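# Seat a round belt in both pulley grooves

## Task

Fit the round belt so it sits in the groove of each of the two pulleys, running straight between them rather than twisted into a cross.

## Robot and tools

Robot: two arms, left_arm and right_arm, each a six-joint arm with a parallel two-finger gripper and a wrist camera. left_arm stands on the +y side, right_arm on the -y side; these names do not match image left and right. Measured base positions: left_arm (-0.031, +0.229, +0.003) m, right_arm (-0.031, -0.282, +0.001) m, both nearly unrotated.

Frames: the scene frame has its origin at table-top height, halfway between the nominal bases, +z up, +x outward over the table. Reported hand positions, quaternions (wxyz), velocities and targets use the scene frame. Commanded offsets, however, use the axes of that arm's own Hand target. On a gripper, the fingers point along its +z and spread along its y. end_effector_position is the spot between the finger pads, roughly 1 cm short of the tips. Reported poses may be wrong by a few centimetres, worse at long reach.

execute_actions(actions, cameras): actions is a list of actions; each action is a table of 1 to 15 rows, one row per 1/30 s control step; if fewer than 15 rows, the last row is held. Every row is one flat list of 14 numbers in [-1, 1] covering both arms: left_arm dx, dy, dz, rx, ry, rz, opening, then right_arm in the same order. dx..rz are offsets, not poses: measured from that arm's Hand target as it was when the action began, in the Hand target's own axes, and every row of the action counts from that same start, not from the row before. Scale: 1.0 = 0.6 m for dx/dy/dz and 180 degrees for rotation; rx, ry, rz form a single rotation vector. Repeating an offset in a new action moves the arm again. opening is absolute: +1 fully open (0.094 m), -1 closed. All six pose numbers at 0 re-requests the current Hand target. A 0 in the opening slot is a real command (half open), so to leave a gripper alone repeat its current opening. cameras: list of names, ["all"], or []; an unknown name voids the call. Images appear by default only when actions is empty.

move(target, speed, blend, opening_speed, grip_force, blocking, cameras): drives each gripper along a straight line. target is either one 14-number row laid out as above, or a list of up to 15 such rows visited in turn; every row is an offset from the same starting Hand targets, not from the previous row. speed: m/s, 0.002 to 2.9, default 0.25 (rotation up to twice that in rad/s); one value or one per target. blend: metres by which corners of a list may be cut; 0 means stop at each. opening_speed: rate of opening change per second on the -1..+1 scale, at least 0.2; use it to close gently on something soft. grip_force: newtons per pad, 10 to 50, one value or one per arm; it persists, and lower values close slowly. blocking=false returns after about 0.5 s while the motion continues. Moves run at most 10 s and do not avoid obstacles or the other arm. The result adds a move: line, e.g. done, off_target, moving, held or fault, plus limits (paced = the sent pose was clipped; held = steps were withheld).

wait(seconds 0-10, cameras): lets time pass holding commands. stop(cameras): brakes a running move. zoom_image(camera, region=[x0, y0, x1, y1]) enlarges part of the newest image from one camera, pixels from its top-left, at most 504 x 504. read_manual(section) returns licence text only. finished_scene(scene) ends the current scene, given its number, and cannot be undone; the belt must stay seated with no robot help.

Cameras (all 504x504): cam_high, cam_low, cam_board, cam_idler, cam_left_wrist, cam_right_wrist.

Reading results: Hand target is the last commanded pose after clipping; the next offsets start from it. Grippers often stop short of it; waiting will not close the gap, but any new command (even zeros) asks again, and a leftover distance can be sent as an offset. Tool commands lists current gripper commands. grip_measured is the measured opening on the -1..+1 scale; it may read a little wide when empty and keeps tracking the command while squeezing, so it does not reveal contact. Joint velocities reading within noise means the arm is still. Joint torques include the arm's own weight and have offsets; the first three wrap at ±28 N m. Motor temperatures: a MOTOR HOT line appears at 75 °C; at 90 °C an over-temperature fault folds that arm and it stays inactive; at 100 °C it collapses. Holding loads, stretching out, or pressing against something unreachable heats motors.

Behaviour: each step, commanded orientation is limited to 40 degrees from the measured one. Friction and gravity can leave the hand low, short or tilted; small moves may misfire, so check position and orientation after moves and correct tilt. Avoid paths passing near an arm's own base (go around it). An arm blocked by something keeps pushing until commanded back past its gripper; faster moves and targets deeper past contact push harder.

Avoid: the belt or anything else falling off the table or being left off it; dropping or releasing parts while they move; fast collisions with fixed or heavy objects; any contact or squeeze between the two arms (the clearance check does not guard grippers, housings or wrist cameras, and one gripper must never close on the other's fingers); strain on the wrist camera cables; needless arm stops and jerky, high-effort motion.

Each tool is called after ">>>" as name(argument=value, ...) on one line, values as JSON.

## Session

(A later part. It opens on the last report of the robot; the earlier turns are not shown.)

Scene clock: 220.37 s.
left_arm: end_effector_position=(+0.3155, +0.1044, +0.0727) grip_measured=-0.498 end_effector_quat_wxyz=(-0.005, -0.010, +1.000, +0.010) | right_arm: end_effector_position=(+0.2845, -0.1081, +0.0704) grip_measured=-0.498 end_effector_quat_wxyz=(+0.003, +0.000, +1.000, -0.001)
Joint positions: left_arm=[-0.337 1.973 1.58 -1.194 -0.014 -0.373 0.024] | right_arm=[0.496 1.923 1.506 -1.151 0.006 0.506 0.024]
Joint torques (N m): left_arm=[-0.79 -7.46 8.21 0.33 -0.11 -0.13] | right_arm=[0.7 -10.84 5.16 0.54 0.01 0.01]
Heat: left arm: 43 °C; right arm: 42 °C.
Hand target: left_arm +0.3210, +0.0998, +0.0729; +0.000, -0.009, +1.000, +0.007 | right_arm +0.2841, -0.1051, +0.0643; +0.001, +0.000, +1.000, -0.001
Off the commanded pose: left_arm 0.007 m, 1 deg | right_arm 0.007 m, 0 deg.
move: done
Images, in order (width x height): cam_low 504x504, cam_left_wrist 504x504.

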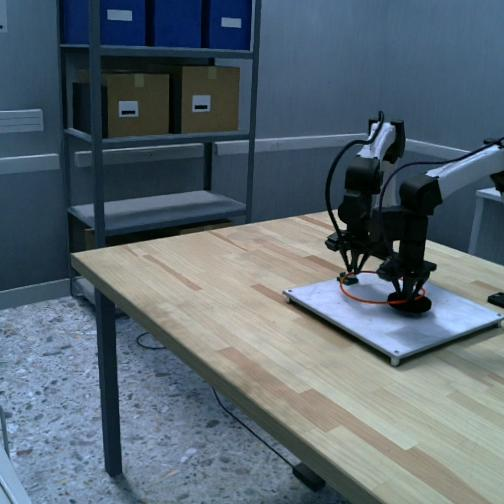

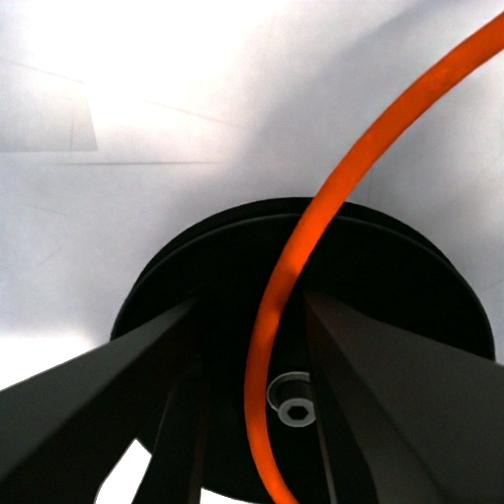

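>>> move(target=[0,-0.01,0.002,0,0,0,-0.5,0,0,0,0,0,0,-0.5], speed=0.04)

>>> move(target=[0,0,0,0,0,0,-0.94,0,0,0,0,0,0,-0.94], opening_speed=0.3, grip_force=30, cameras=["all"])

Scene clock: 230.77 s.
left_arm: end_effector_position=(+0.3155, +0.0985, +0.0715) grip_measured=-0.498 end_effector_quat_wxyz=(-0.005, -0.006, +1.000, +0.010) | right_arm: end_effector_position=(+0.2845, -0.1080, +0.0704) grip_measured=-0.498 end_effector_quat_wxyz=(+0.003, +0.000, +1.000, -0.001)
Joint positions: left_arm=[-0.352 1.982 1.588 -1.194 -0.014 -0.38 0.024] | right_arm=[0.496 1.923 1.506 -1.15 0.006 0.506 0.024]
Joint torques (N m): left_arm=[-0.83 -7.51 8.23 0.35 -0.11 -0.21] | right_arm=[0.72 -10.74 5.16 0.59 -0.04 0.03]
Heat: left arm: 44 °C; right arm: 43 °C.
Hand target: left_arm +0.3211, +0.0938, +0.0717; +0.000, -0.009, +1.000, +0.007 | right_arm +0.2841, -0.1051, +0.0643; +0.001, +0.000, +1.000, -0.001
Off the commanded pose: left_arm 0.007 m, 1 deg | right_arm 0.007 m, 0 deg.
move: done

Scene clock: 232.43 s.
left_arm: end_effector_position=(+0.3155, +0.0998, +0.0716) grip_measured=-0.890 end_effector_quat_wxyz=(-0.005, -0.006, +1.000, +0.014) | right_arm: end_effector_position=(+0.2848, -0.1079, +0.0704) grip_measured=-0.887 end_effector_quat_wxyz=(+0.004, +0.000, +1.000, -0.001)
Joint positions: left_arm=[-0.353 1.982 1.588 -1.196 -0.023 -0.38 0.005] | right_arm=[0.496 1.923 1.506 -1.149 0.006 0.506 0.005]
Joint torques (N m): left_arm=[-0.72 -7.54 8.24 0.34 -0.03 -0.23] | right_arm=[0.58 -10.66 4.94 0.58 0 0.06]
Heat: left arm: 44 °C; right arm: 43 °C.
Hand target: left_arm +0.3211, +0.0938, +0.0716; +0.000, -0.009, +1.000, +0.007 | right_arm +0.2841, -0.1051, +0.0643; +0.001, +0.000, +1.000, -0.001
Off the commanded pose: left_arm 0.008 m, 1 deg | right_arm 0.007 m, 0 deg.
grip_force (N): 30, 30
move: done

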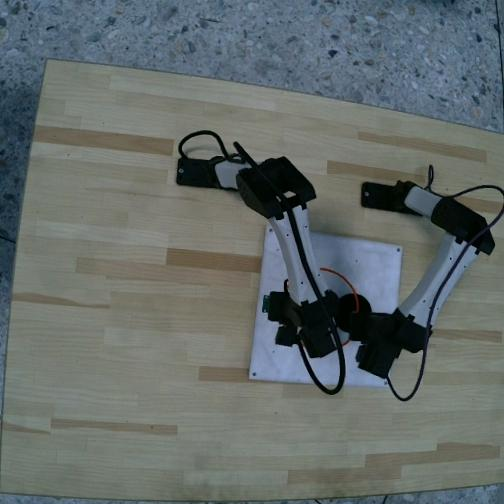

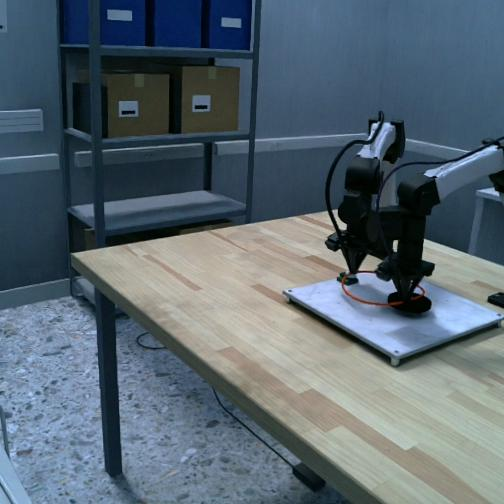

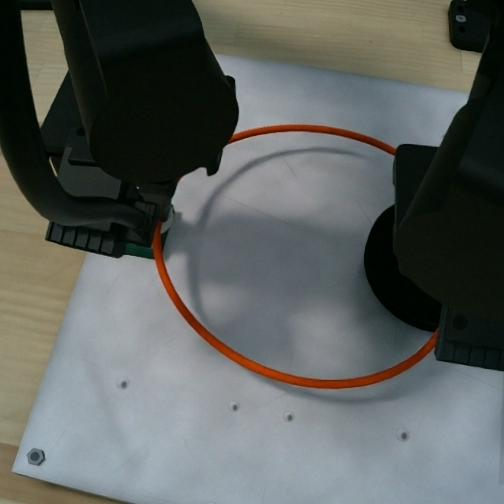

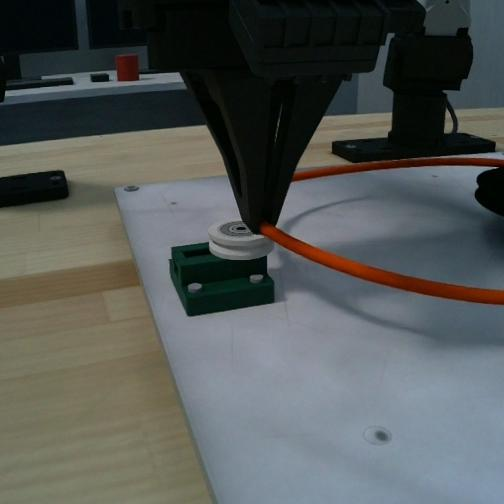

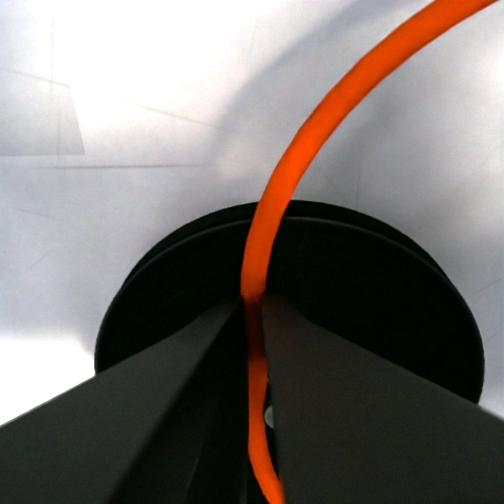

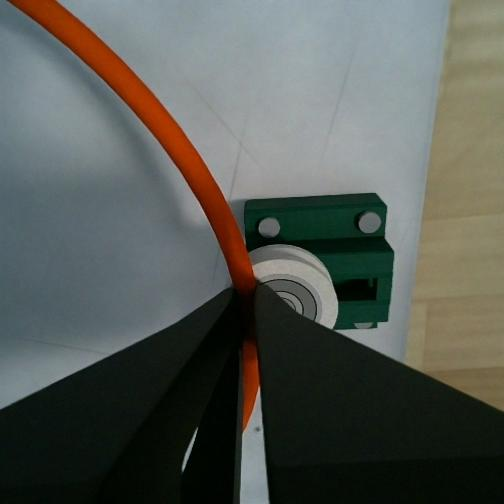

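>>> move(target=[0.01,0,-0.05,0,0,0,-0.94,0,0,-0.06,0,0,0,-0.94], speed=0.06)

>>> move(target=[0,0.03,0,0,0,0,-0.94,0,-0.075,0,0,0,0,-0.94], speed=0.06, cameras=["all"])

Scene clock: 244.23 s.
left_arm: end_effector_position=(+0.3135, +0.0971, +0.0898) grip_measured=-0.890 end_effector_quat_wxyz=(-0.011, -0.005, +1.000, +0.015) | right_arm: end_effector_position=(+0.2809, -0.1100, +0.0905) grip_measured=-0.887 end_effector_quat_wxyz=(-0.009, +0.000, +1.000, -0.008)
Joint positions: left_arm=[-0.361 1.982 1.661 -1.281 -0.021 -0.386 0.005] | right_arm=[0.496 1.923 1.587 -1.258 0.006 0.506 0.005]
Joint torques (N m): left_arm=[-0.7 -10.13 8.31 0.14 -0.04 -0.24] | right_arm=[0.76 -12.68 8.9 0.27 0 0.01]
Heat: left arm: 44 °C; right arm: 43 °C.
Hand target: left_arm +0.3151, +0.0933, +0.1016; +0.000, -0.009, +1.000, +0.007 | right_arm +0.2840, -0.1051, +0.1002; +0.001, +0.000, +1.000, -0.001
Off the commanded pose: left_arm 0.013 m, 2 deg | right_arm 0.011 m, 1 deg.
grip_force (N): 30, 30
move: off_target (left_arm, right_arm)

Scene clock: 245.57 s.
left_arm: end_effector_position=(+0.3148, +0.1057, +0.0890) grip_measured=-0.890 end_effector_quat_wxyz=(-0.016, -0.008, +1.000, +0.008) | right_arm: end_effector_position=(+0.2840, -0.1467, +0.0914) grip_measured=-0.887 end_effector_quat_wxyz=(-0.012, -0.001, +1.000, -0.005)
Joint positions: left_arm=[-0.33 1.979 1.654 -1.281 -0.005 -0.36 0.005] | right_arm=[0.395 1.875 1.526 -1.249 0 0.404 0.005]
Joint torques (N m): left_arm=[0.75 -11.96 5.55 0.2 -0.2 -0.03] | right_arm=[-0.4 -14.99 4.94 0.39 0 -0.07]
Heat: left arm: 44 °C; right arm: 43 °C.
Hand target: left_arm +0.3149, +0.1113, +0.1020; +0.000, -0.009, +1.000, +0.007 | right_arm +0.2840, -0.1501, +0.1003; +0.001, +0.000, +1.000, -0.001
Off the commanded pose: left_arm 0.014 m, 2 deg | right_arm 0.010 m, 2 deg.
grip_force (N): 30, 30
move: off_target (left_arm)

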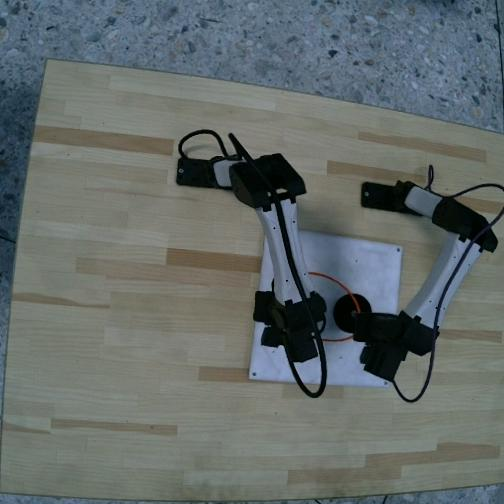

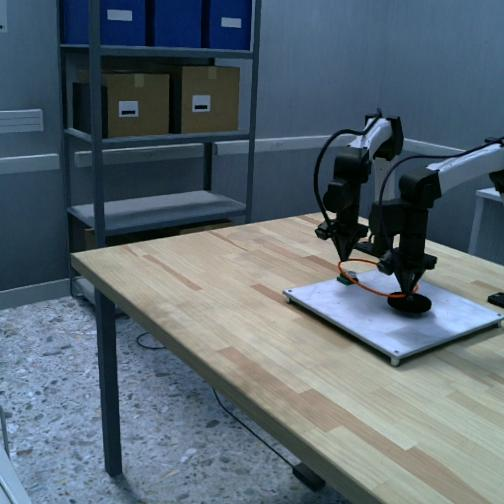

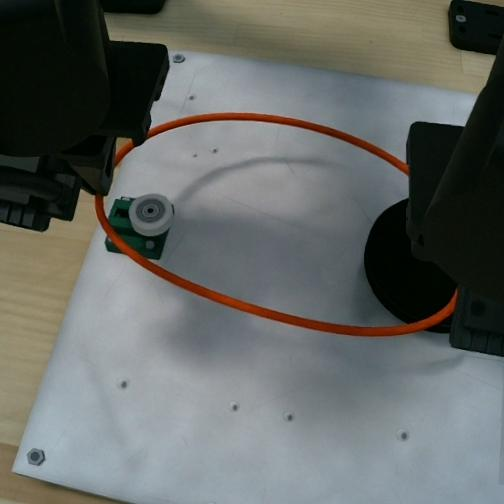

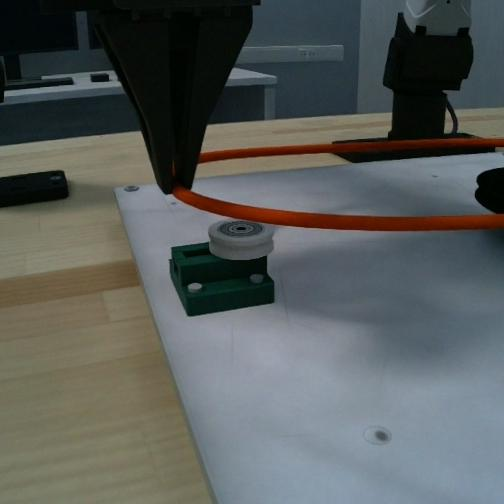

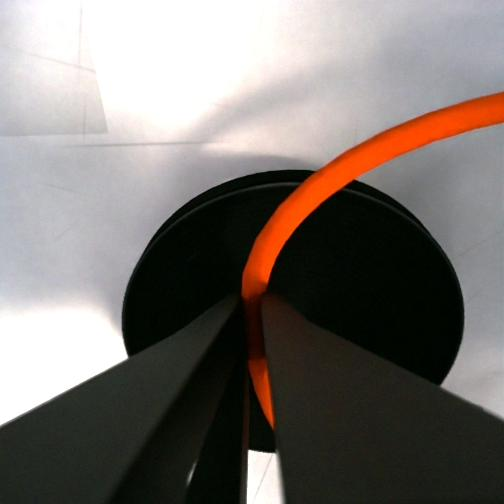

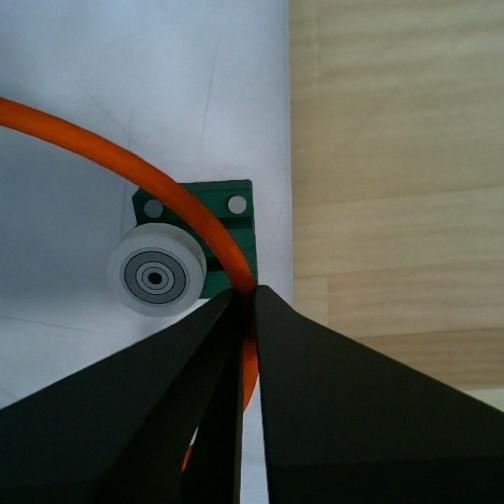

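>>> move(target=[0,0,0,0,0,0,-0.94,0,-0.002,0.063,0,0,0,-0.94], speed=0.05, cameras=["cam_idler","cam_board","cam_right_wrist","cam_low"])

>>> zoom_image(camera="cam_idler", region=[130, 150, 330, 310])

Scene clock: 263.57 s.
left_arm: end_effector_position=(+0.3146, +0.1053, +0.0890) grip_measured=-0.890 end_effector_quat_wxyz=(-0.016, -0.007, +1.000, +0.007) | right_arm: end_effector_position=(+0.2811, -0.1475, +0.0611) grip_measured=-0.887 end_effector_quat_wxyz=(-0.008, -0.003, +1.000, -0.002)
Joint positions: left_arm=[-0.33 1.979 1.654 -1.281 -0.003 -0.36 0.005] | right_arm=[0.395 1.873 1.402 -1.117 -0.002 0.4 0.005]
Joint torques (N m): left_arm=[0.83 -11.99 5.65 0.2 -0.2 -0.03] | right_arm=[-0.9 -12.55 4.89 0.53 0.06 -0.09]
Motor temperatures (°C): left_arm=[25 49 36 26 24 24 26] | right_arm=[24 50 31 27 25 22 24]
Heat: left arm: 49 °C; right arm: 50 °C.
Hand target: left_arm +0.3148, +0.1113, +0.1020; +0.000, -0.009, +1.000, +0.007 | right_arm +0.2841, -0.1513, +0.0625; +0.001, +0.000, +1.000, -0.001
Off the commanded pose: left_arm 0.014 m, 2 deg | right_arm 0.005 m, 1 deg.
grip_force (N): 30, 30
move: off_target (left_arm)
Images, in order (width x height): cam_low 504x504, cam_board 504x504, cam_idler 504x504, cam_right_wrist 504x504.

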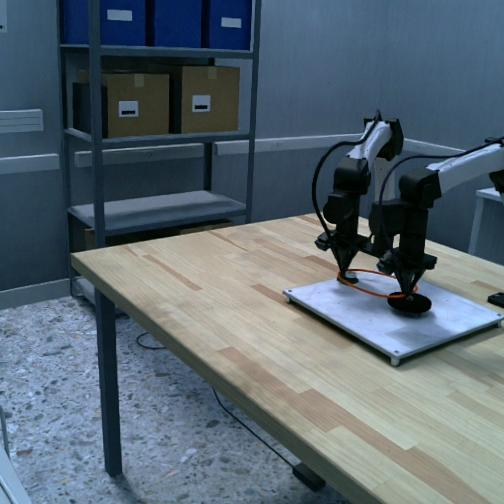

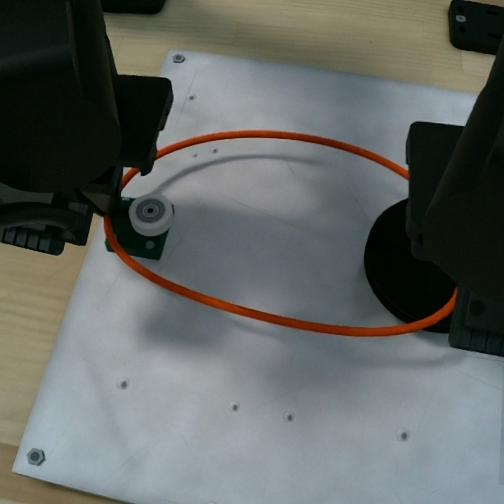

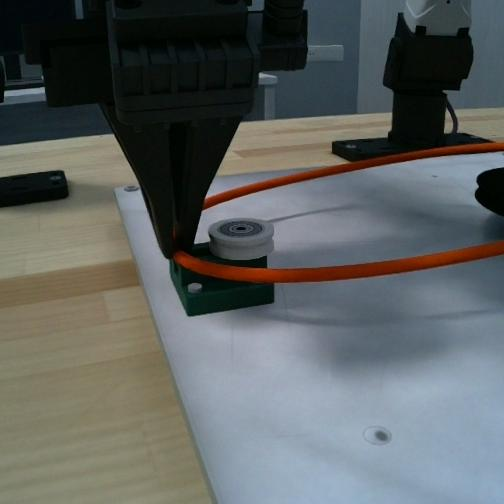

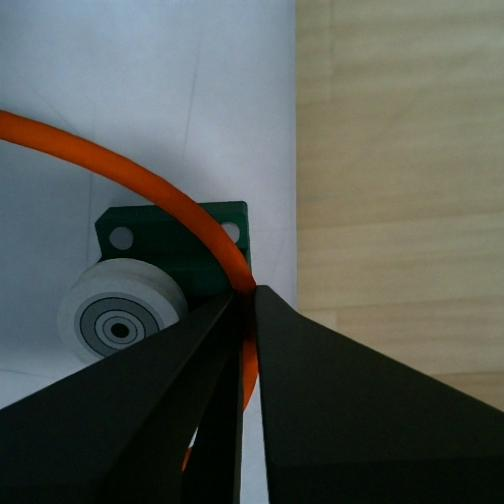

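Scaled by 2.520 from the camera's 504x504 image, which has a finer 720x720 frame.

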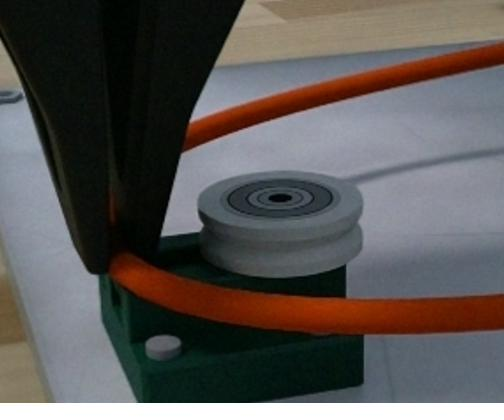

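>>> move(target=[0,0,0,0,0,0,-0.94,0.014,0,-0.010,0,0,0,-0.94], speed=0.05, cameras=["cam_idler","cam_right_wrist"])

>>> zoom_image(camera="cam_idler", region=[130, 150, 330, 310])

Scene clock: 273.27 s.
left_arm: end_effector_position=(+0.3146, +0.1053, +0.0890) grip_measured=-0.890 end_effector_quat_wxyz=(-0.016, -0.007, +1.000, +0.007) | right_arm: end_effector_position=(+0.2791, -0.1483, +0.0610) grip_measured=-0.887 end_effector_quat_wxyz=(-0.005, -0.003, +1.000, -0.001)
Joint positions: left_arm=[-0.33 1.979 1.654 -1.281 -0.002 -0.36 0.005] | right_arm=[0.395 1.86 1.384 -1.106 -0.002 0.4 0.005]
Joint torques (N m): left_arm=[0.81 -11.97 5.61 0.21 -0.22 -0.03] | right_arm=[0.02 -14.63 4.62 0.33 0.09 -0.02]
Heat: left arm: 51 °C; right arm: 51 °C.
Hand target: left_arm +0.3149, +0.1113, +0.1020; +0.000, -0.009, +1.000, +0.007 | right_arm +0.2757, -0.1514, +0.0685; +0.001, +0.000, +1.000, -0.001
Off the commanded pose: left_arm 0.014 m, 2 deg | right_arm 0.009 m, 1 deg.
grip_force (N): 30, 30
move: off_target (left_arm)
Images, in order (width x height): cam_idler 504x504, cam_right_wrist 504x504.

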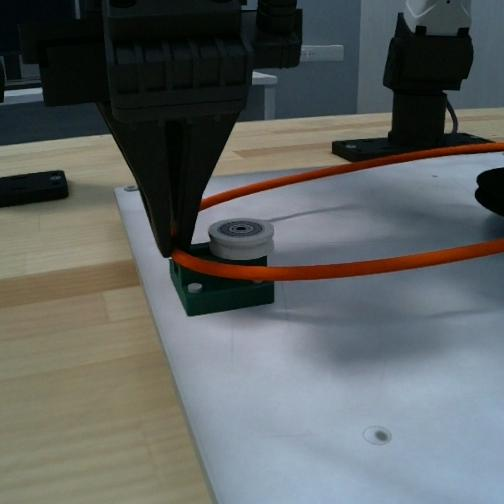

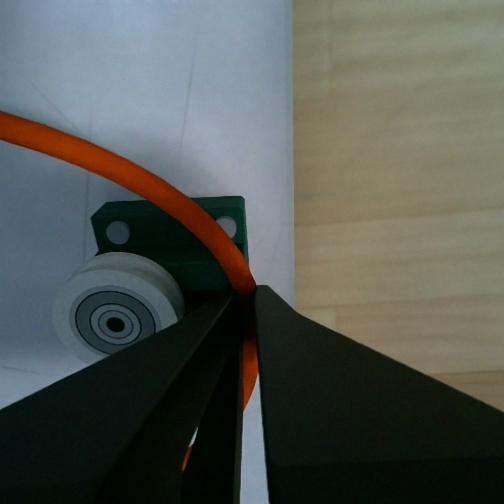

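Scaled by 2.520 from the camera's 504x504 image, which has a finer 720x720 frame.

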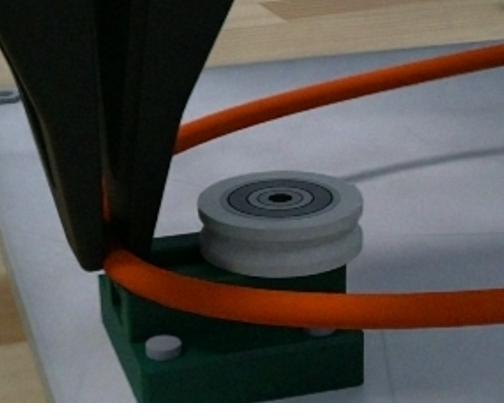

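>>> move(target=[0,0,0,0,0,0,-0.94,0.01,0,-0.010,0,0,0,-0.94], speed=0.05)

>>> move(target=[0.0,0.05,0.0,0,0,0,-0.94,0,0,0,0,0,0,-0.94], speed=0.04, cameras=["all"])

>>> zoom_image(camera="cam_idler", region=[130, 150, 330, 310])

Scene clock: 299.93 s.
left_arm: end_effector_position=(+0.3146, +0.1052, +0.0890) grip_measured=-0.890 end_effector_quat_wxyz=(-0.016, -0.007, +1.000, +0.007) | right_arm: end_effector_position=(+0.2772, -0.1481, +0.0667) grip_measured=-0.887 end_effector_quat_wxyz=(+0.001, -0.003, +1.000, +0.002)
Joint positions: left_arm=[-0.33 1.979 1.654 -1.281 -0.002 -0.36 0.005] | right_arm=[0.398 1.835 1.375 -1.107 -0.003 0.402 0.005]
Joint torques (N m): left_arm=[0.83 -11.96 5.6 0.23 -0.22 -0.01] | right_arm=[0.31 -14.13 5.01 0.16 0.08 0.06]
Motor temperatures (°C): left_arm=[25 55 36 25 24 23 26] | right_arm=[24 49 30 27 25 22 24]
Heat: left arm: 55 °C; right arm: 49 °C.
Hand target: left_arm +0.3149, +0.1113, +0.1020; +0.000, -0.009, +1.000, +0.007 | right_arm +0.2695, -0.1513, +0.0744; +0.001, +0.000, +1.000, -0.001
Off the commanded pose: left_arm 0.014 m, 2 deg | right_arm 0.011 m, 1 deg.
grip_force (N): 30, 30
move: off_target (left_arm, right_arm)

Scene clock: 301.20 s.
left_arm: end_effector_position=(+0.3097, +0.1285, +0.0901) grip_measured=-0.890 end_effector_quat_wxyz=(-0.026, -0.003, +1.000, -0.006) | right_arm: end_effector_position=(+0.2749, -0.1428, +0.0668) grip_measured=-0.887 end_effector_quat_wxyz=(-0.003, -0.006, +1.000, +0.012)
Joint positions: left_arm=[-0.26 1.943 1.606 -1.281 0.026 -0.28 0.005] | right_arm=[0.404 1.835 1.375 -1.107 -0.025 0.403 0.005]
Joint torques (N m): left_arm=[1.58 -11.69 5.64 0.28 -0.49 -0.06] | right_arm=[0.03 -14.28 4.83 0.2 0.26 0.05]
Motor temperatures (°C): left_arm=[25 55 36 25 24 23 26] | right_arm=[24 49 30 27 25 22 24]
Heat: left arm: 55 °C; right arm: 49 °C.
Hand target: left_arm +0.3142, +0.1413, +0.1023; +0.000, -0.009, +1.000, +0.007 | right_arm +0.2695, -0.1512, +0.0744; +0.001, +0.000, +1.000, -0.001
Off the commanded pose: left_arm 0.018 m, 3 deg | right_arm 0.013 m, 2 deg.
grip_force (N): 30, 30
move: off_target (left_arm, right_arm)

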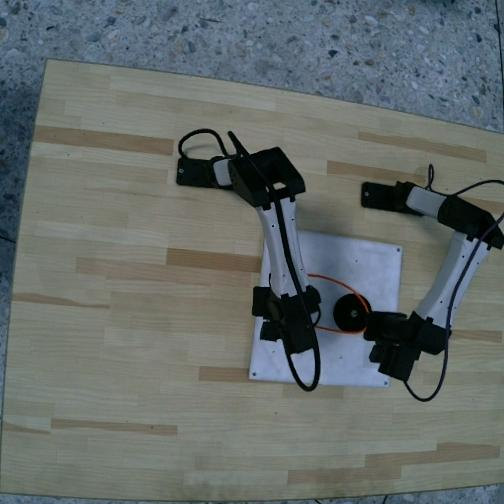

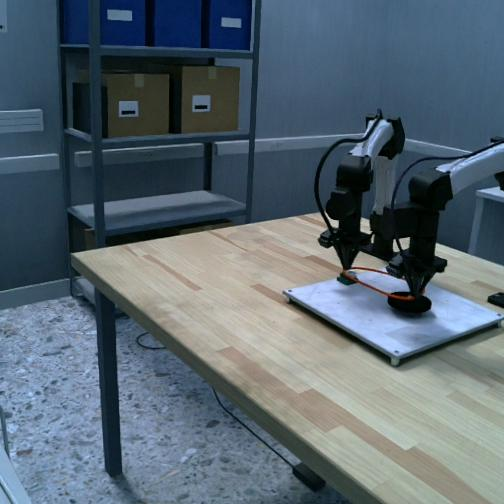

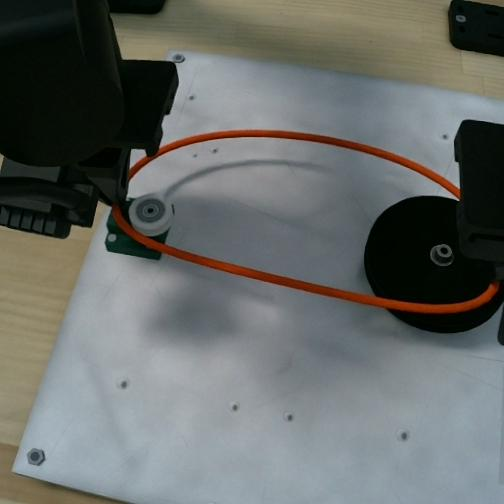

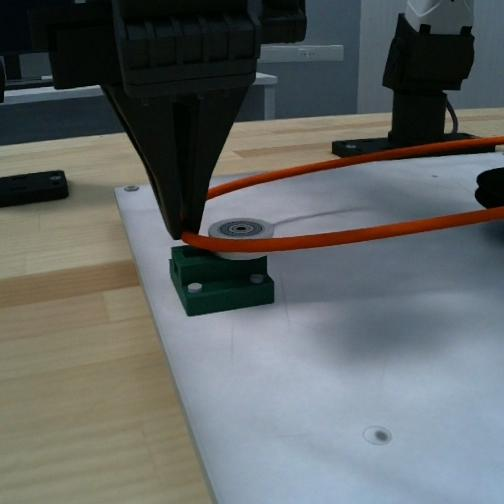

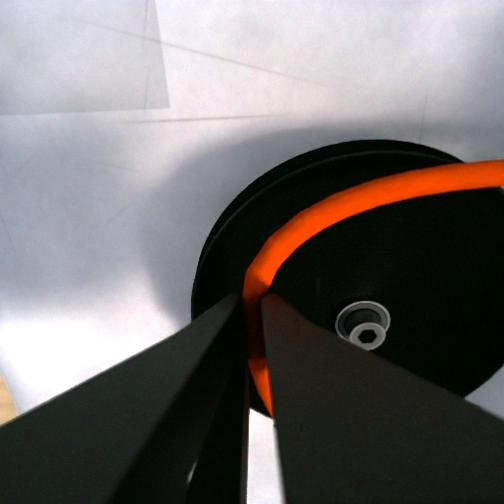

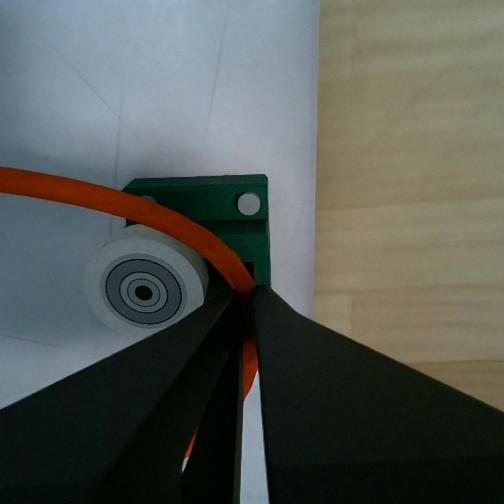

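Scaled by 2.520 from the camera's 504x504 image, which has a finer 720x720 frame.

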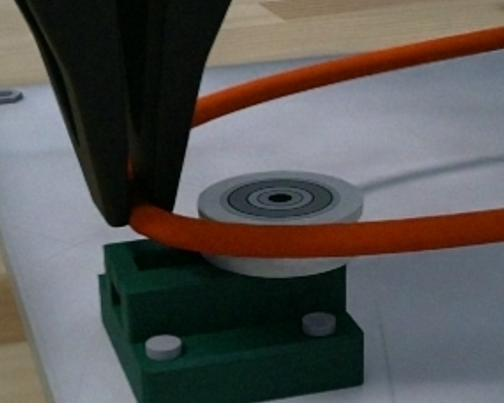

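>>> move(target=[0.0,-0.04,0.008,0,0,0,-0.94,0,0,0.008,0,0,0,-0.94], speed=0.05, cameras=["cam_idler","cam_board","cam_right_wrist","cam_left_wrist"])

>>> zoom_image(camera="cam_idler", region=[130, 150, 330, 310])

Scene clock: 361.43 s.
left_arm: end_effector_position=(+0.3049, +0.1133, +0.0901) grip_measured=-0.890 end_effector_quat_wxyz=(-0.026, -0.002, +1.000, -0.004) | right_arm: end_effector_position=(+0.2711, -0.1446, +0.0632) grip_measured=-0.887 end_effector_quat_wxyz=(-0.009, -0.006, +1.000, +0.009)
Joint positions: left_arm=[-0.305 1.943 1.606 -1.281 0.024 -0.323 0.005] | right_arm=[0.404 1.835 1.361 -1.106 -0.024 0.403 0.005]
Joint torques (N m): left_arm=[-0.09 -9.35 7.41 0.38 -0.45 -0.25] | right_arm=[-0.17 -13.86 4.72 0.31 0.27 0.01]
Motor temperatures (°C): left_arm=[25 63 34 25 25 23 27] | right_arm=[24 59 30 26 25 22 24]
Heat: left arm: 63 °C; right arm: 59 °C.
Hand target: left_arm +0.3147, +0.1173, +0.0971; +0.000, -0.009, +1.000, +0.007 | right_arm +0.2696, -0.1512, +0.0696; +0.001, +0.000, +1.000, -0.001
Off the commanded pose: left_arm 0.013 m, 3 deg | right_arm 0.009 m, 2 deg.
grip_force (N): 30, 30
move: off_target (left_arm)
Images, in order (width x height): cam_board 504x504, cam_idler 504x504, cam_left_wrist 504x504, cam_right_wrist 504x504.

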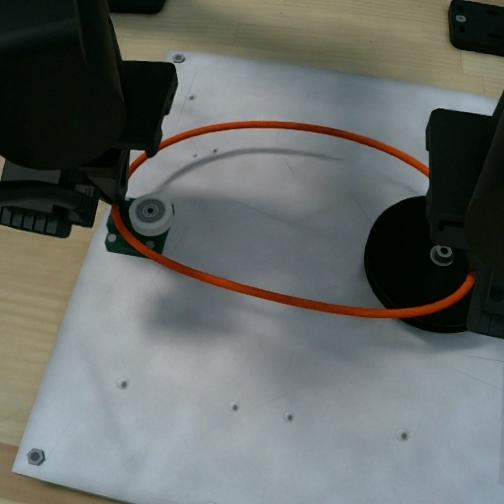

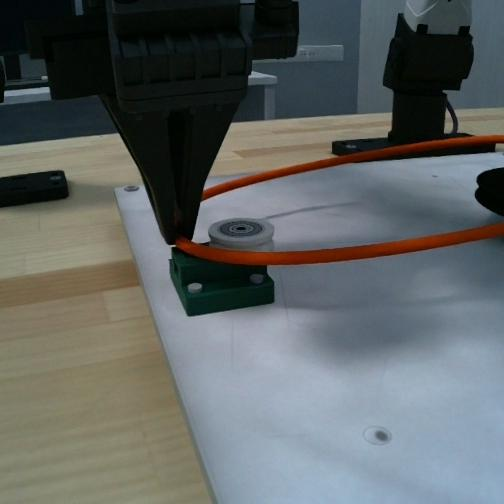

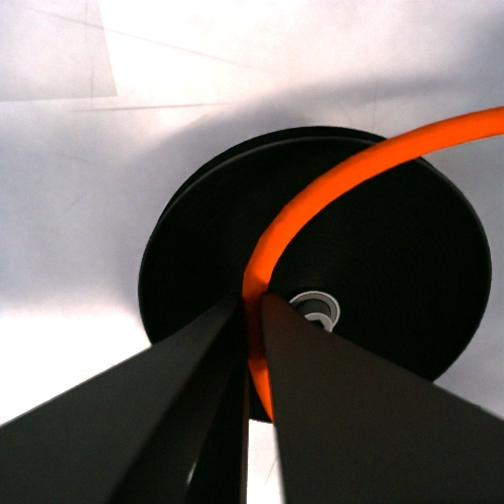

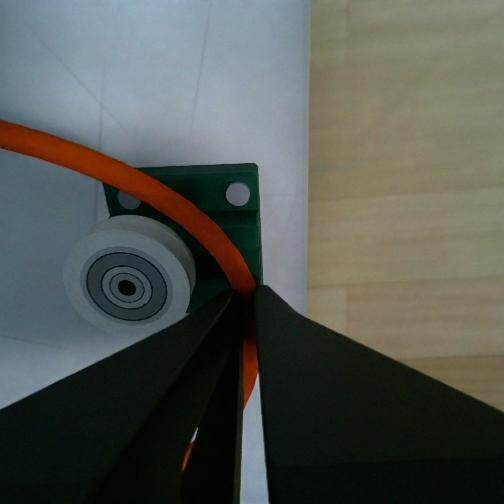

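Scaled by 2.520 from the camera's 504x504 image, which has a finer 720x720 frame.

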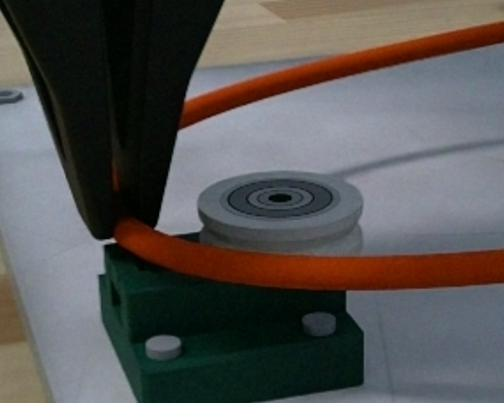

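>>> move(target=[0,0,0,0,0,0,-0.94,0,0,0,0,0,0,-0.77], opening_speed=0.4)

>>> move(target=[0,0,0,0,0,0,-0.94,0,0,-0.06,0,0,0,-0.77], speed=0.06, cameras=["cam_idler","cam_board","cam_right_wrist"])

>>> zoom_image(camera="cam_idler", region=[130, 150, 330, 310])

Scene clock: 378.17 s.
left_arm: end_effector_position=(+0.3053, +0.1144, +0.0900) grip_measured=-0.890 end_effector_quat_wxyz=(-0.025, -0.002, +1.000, -0.001) | right_arm: end_effector_position=(+0.2714, -0.1452, +0.0632) grip_measured=-0.772 end_effector_quat_wxyz=(-0.008, -0.005, +1.000, +0.007)
Joint positions: left_arm=[-0.305 1.943 1.606 -1.281 0.017 -0.325 0.005] | right_arm=[0.404 1.835 1.361 -1.106 -0.02 0.404 0.011]
Joint torques (N m): left_arm=[-0.01 -9.42 7.45 0.4 -0.38 -0.24] | right_arm=[-0.05 -13.89 4.89 0.33 0.2 0.01]
Motor temperatures (°C): left_arm=[25 60 35 25 25 23 27] | right_arm=[24 59 30 26 25 22 24]
Heat: left arm: 60 °C; right arm: 59 °C.
Hand target: left_arm +0.3147, +0.1173, +0.0971; +0.000, -0.009, +1.000, +0.007 | right_arm +0.2696, -0.1512, +0.0696; +0.001, +0.000, +1.000, -0.001
Off the commanded pose: left_arm 0.012 m, 3 deg | right_arm 0.009 m, 2 deg.
grip_force (N): 30, 30
move: off_target (left_arm)

Scene clock: 379.43 s.
left_arm: end_effector_position=(+0.3058, +0.1159, +0.0900) grip_measured=-0.890 end_effector_quat_wxyz=(-0.023, -0.003, +1.000, +0.003) | right_arm: end_effector_position=(+0.2631, -0.1513, +0.0897) grip_measured=-0.772 end_effector_quat_wxyz=(-0.022, -0.004, +1.000, -0.006)
Joint positions: left_arm=[-0.305 1.943 1.606 -1.281 0.008 -0.327 0.005] | right_arm=[0.404 1.813 1.439 -1.243 -0.007 0.406 0.011]
Joint torques (N m): left_arm=[-0.05 -9.4 7.43 0.39 -0.31 -0.2] | right_arm=[0.02 -13.45 8.81 0.23 0.08 0.05]
Motor temperatures (°C): left_arm=[25 60 35 25 25 23 27] | right_arm=[24 59 30 26 25 22 24]
Heat: left arm: 60 °C; right arm: 59 °C.
Hand target: left_arm +0.3147, +0.1173, +0.0971; +0.000, -0.009, +1.000, +0.007 | right_arm +0.2696, -0.1511, +0.1056; +0.001, +0.000, +1.000, -0.001
Off the commanded pose: left_arm 0.011 m, 3 deg | right_arm 0.017 m, 3 deg.
grip_force (N): 30, 30
move: off_target (left_arm, right_arm)
Images, in order (width x height): cam_board 504x504, cam_idler 504x504, cam_right_wrist 504x504.

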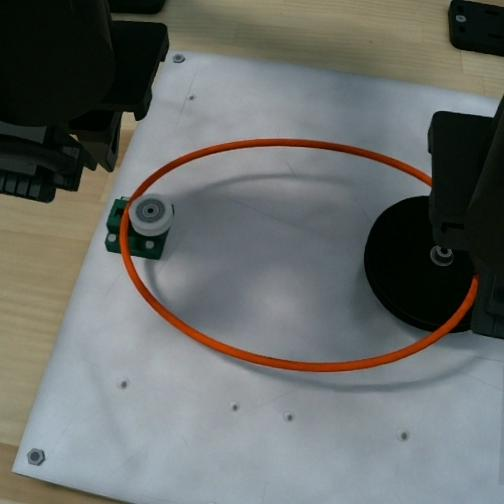

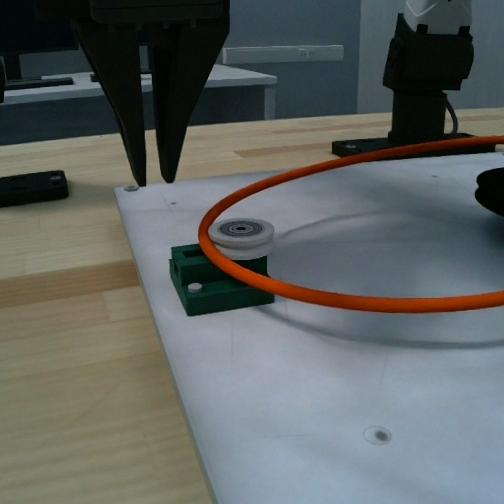

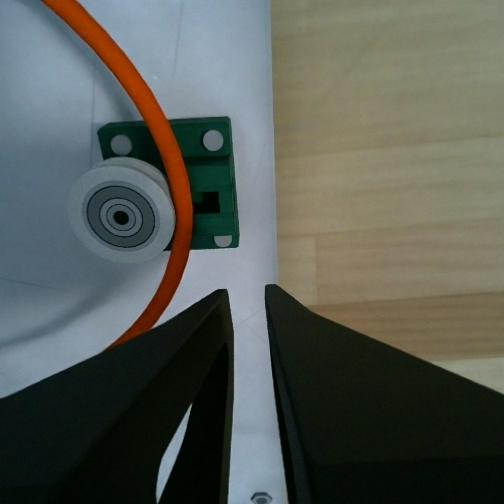

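Scaled by 2.520 from the camera's 504x504 image, which has a finer 720x720 frame.

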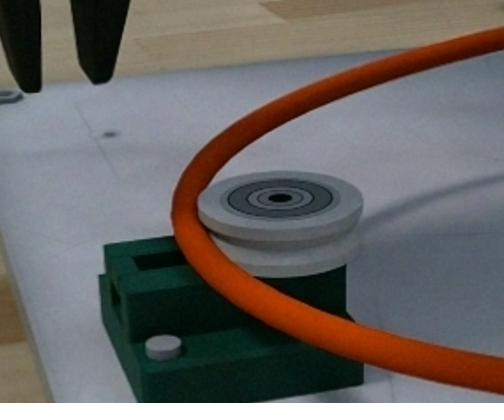

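>>> move(target=[0.015,0.045,0.006,0,0,0,-0.94,0,-0.03,0,0,0,0,-0.77], speed=0.04, cameras=["cam_idler","cam_board","cam_left_wrist"])

>>> zoom_image(camera="cam_idler", region=[130, 150, 330, 310])

Scene clock: 388.70 s.
left_arm: end_effector_position=(+0.3000, +0.1385, +0.0833) grip_measured=-0.890 end_effector_quat_wxyz=(-0.027, -0.011, +1.000, +0.003) | right_arm: end_effector_position=(+0.2694, -0.1656, +0.0961) grip_measured=-0.772 end_effector_quat_wxyz=(-0.013, +0.001, +1.000, -0.002)
Joint positions: left_arm=[-0.248 1.906 1.528 -1.247 0.008 -0.284 0.005] | right_arm=[0.356 1.792 1.439 -1.243 -0.006 0.369 0.011]
Joint torques (N m): left_arm=[0.64 -11.17 5.55 0.38 -0.33 0.01] | right_arm=[-0.42 -13.9 6.02 0.32 0.11 -0.08]
Motor temperatures (°C): left_arm=[25 59 35 25 25 23 27] | right_arm=[24 58 31 26 25 22 24]
Heat: left arm: 59 °C; right arm: 58 °C.
Hand target: left_arm +0.3052, +0.1443, +0.0940; +0.000, -0.009, +1.000, +0.007 | right_arm +0.2695, -0.1692, +0.1057; +0.001, +0.000, +1.000, -0.001
Off the commanded pose: left_arm 0.013 m, 3 deg | right_arm 0.010 m, 2 deg.
grip_force (N): 30, 30
move: off_target (left_arm)
Images, in order (width x height): cam_board 504x504, cam_idler 504x504, cam_left_wrist 504x504.

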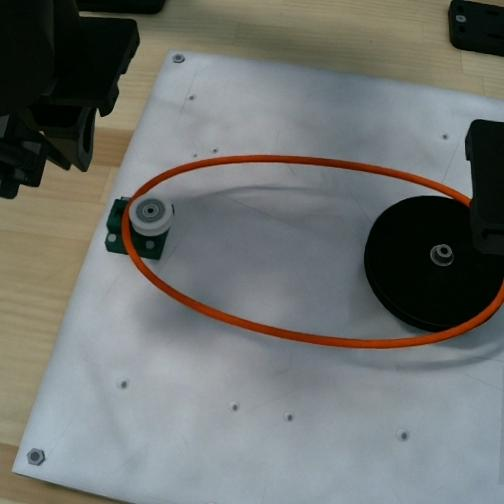

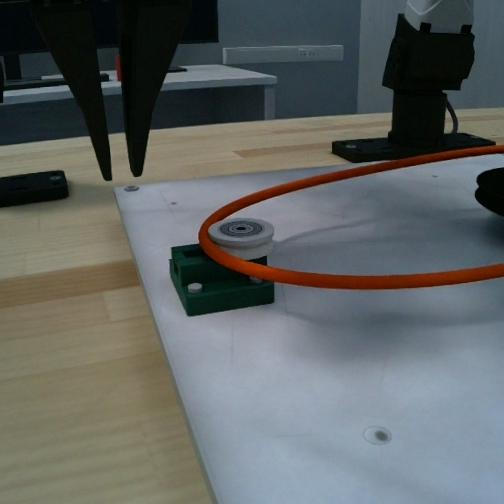

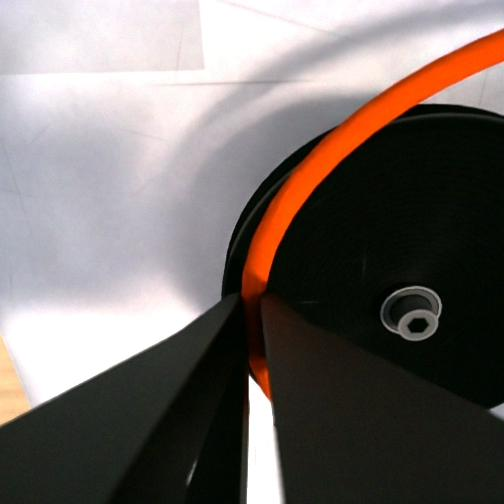

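Scaled by 2.520 from the camera's 504x504 image, which has a finer 720x720 frame.

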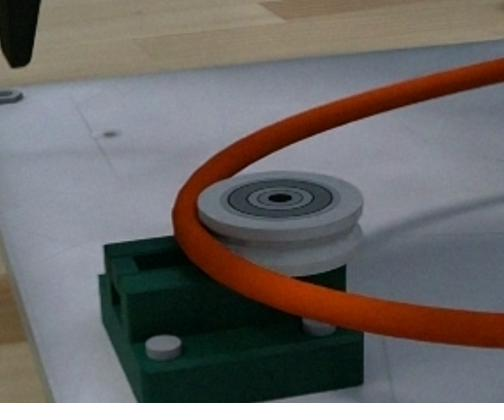

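>>> move(target=[0.008,0.04,0.0,0,0,0,-0.94,0,0,0,0,0,0,-0.77], speed=0.04, cameras=["cam_idler","cam_board","cam_left_wrist"])

>>> zoom_image(camera="cam_idler", region=[130, 150, 330, 310])

>>> zoom_image(camera="cam_board", region=[340, 120, 504, 360])

Scene clock: 398.37 s.
left_arm: end_effector_position=(+0.2957, +0.1586, +0.0842) grip_measured=-0.890 end_effector_quat_wxyz=(-0.025, -0.008, +1.000, -0.003) | right_arm: end_effector_position=(+0.2694, -0.1656, +0.0961) grip_measured=-0.772 end_effector_quat_wxyz=(-0.013, +0.001, +1.000, -0.002)
Joint positions: left_arm=[-0.189 1.865 1.479 -1.231 0.017 -0.22 0.005] | right_arm=[0.356 1.792 1.439 -1.243 -0.006 0.369 0.011]
Joint torques (N m): left_arm=[1.17 -10.78 5.5 0.34 -0.39 0.02] | right_arm=[-0.38 -13.9 5.93 0.33 0.07 -0.15]
Motor temperatures (°C): left_arm=[25 61 35 25 25 23 27] | right_arm=[24 56 31 26 25 22 24]
Heat: left arm: 61 °C; right arm: 56 °C.
Hand target: left_arm +0.3000, +0.1681, +0.0944; +0.000, -0.009, +1.000, +0.007 | right_arm +0.2695, -0.1692, +0.1057; +0.001, +0.000, +1.000, -0.001
Off the commanded pose: left_arm 0.015 m, 3 deg | right_arm 0.010 m, 2 deg.
grip_force (N): 30, 30
move: off_target (left_arm)
Images, in order (width x height): cam_board 504x504, cam_idler 504x504, cam_left_wrist 504x504.

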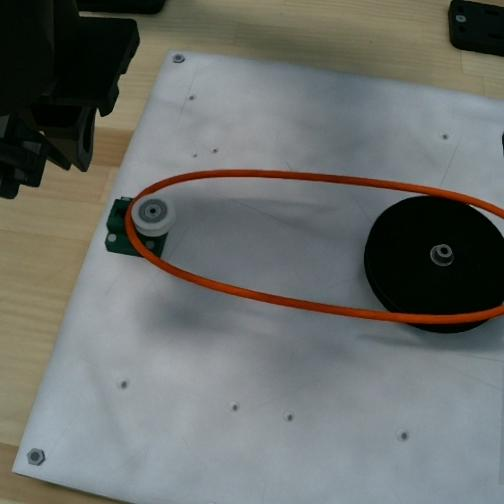

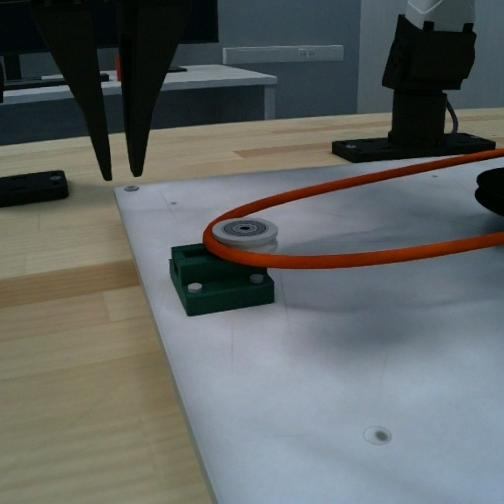

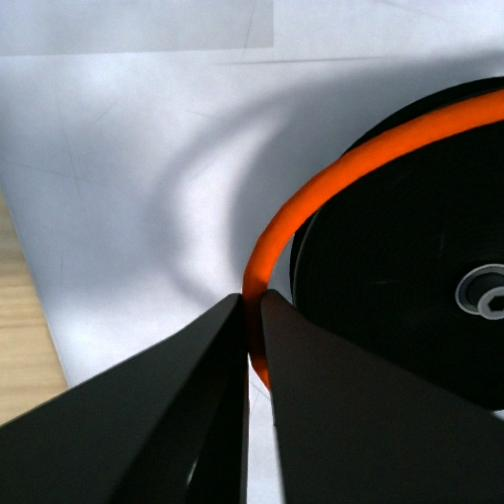

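Scaled by 2.520 from the camera's 504x504 image, which has a finer 720x720 frame.

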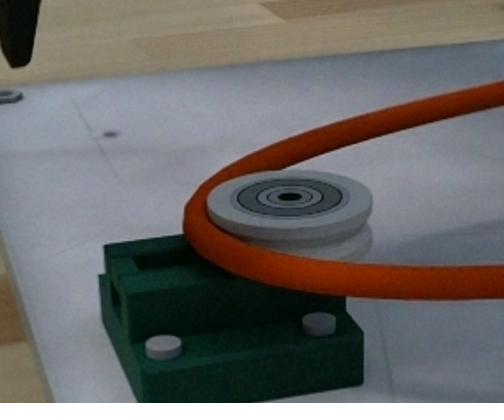

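Scaled by 2.100 from the camera's 504x504 image, which has a finer 720x720 frame.

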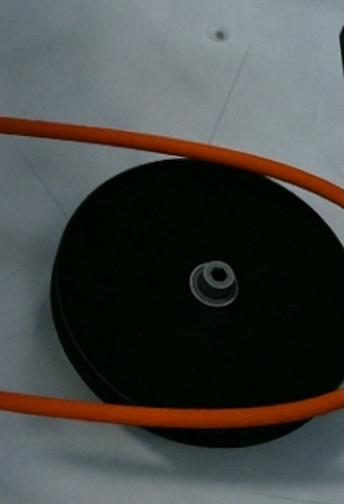

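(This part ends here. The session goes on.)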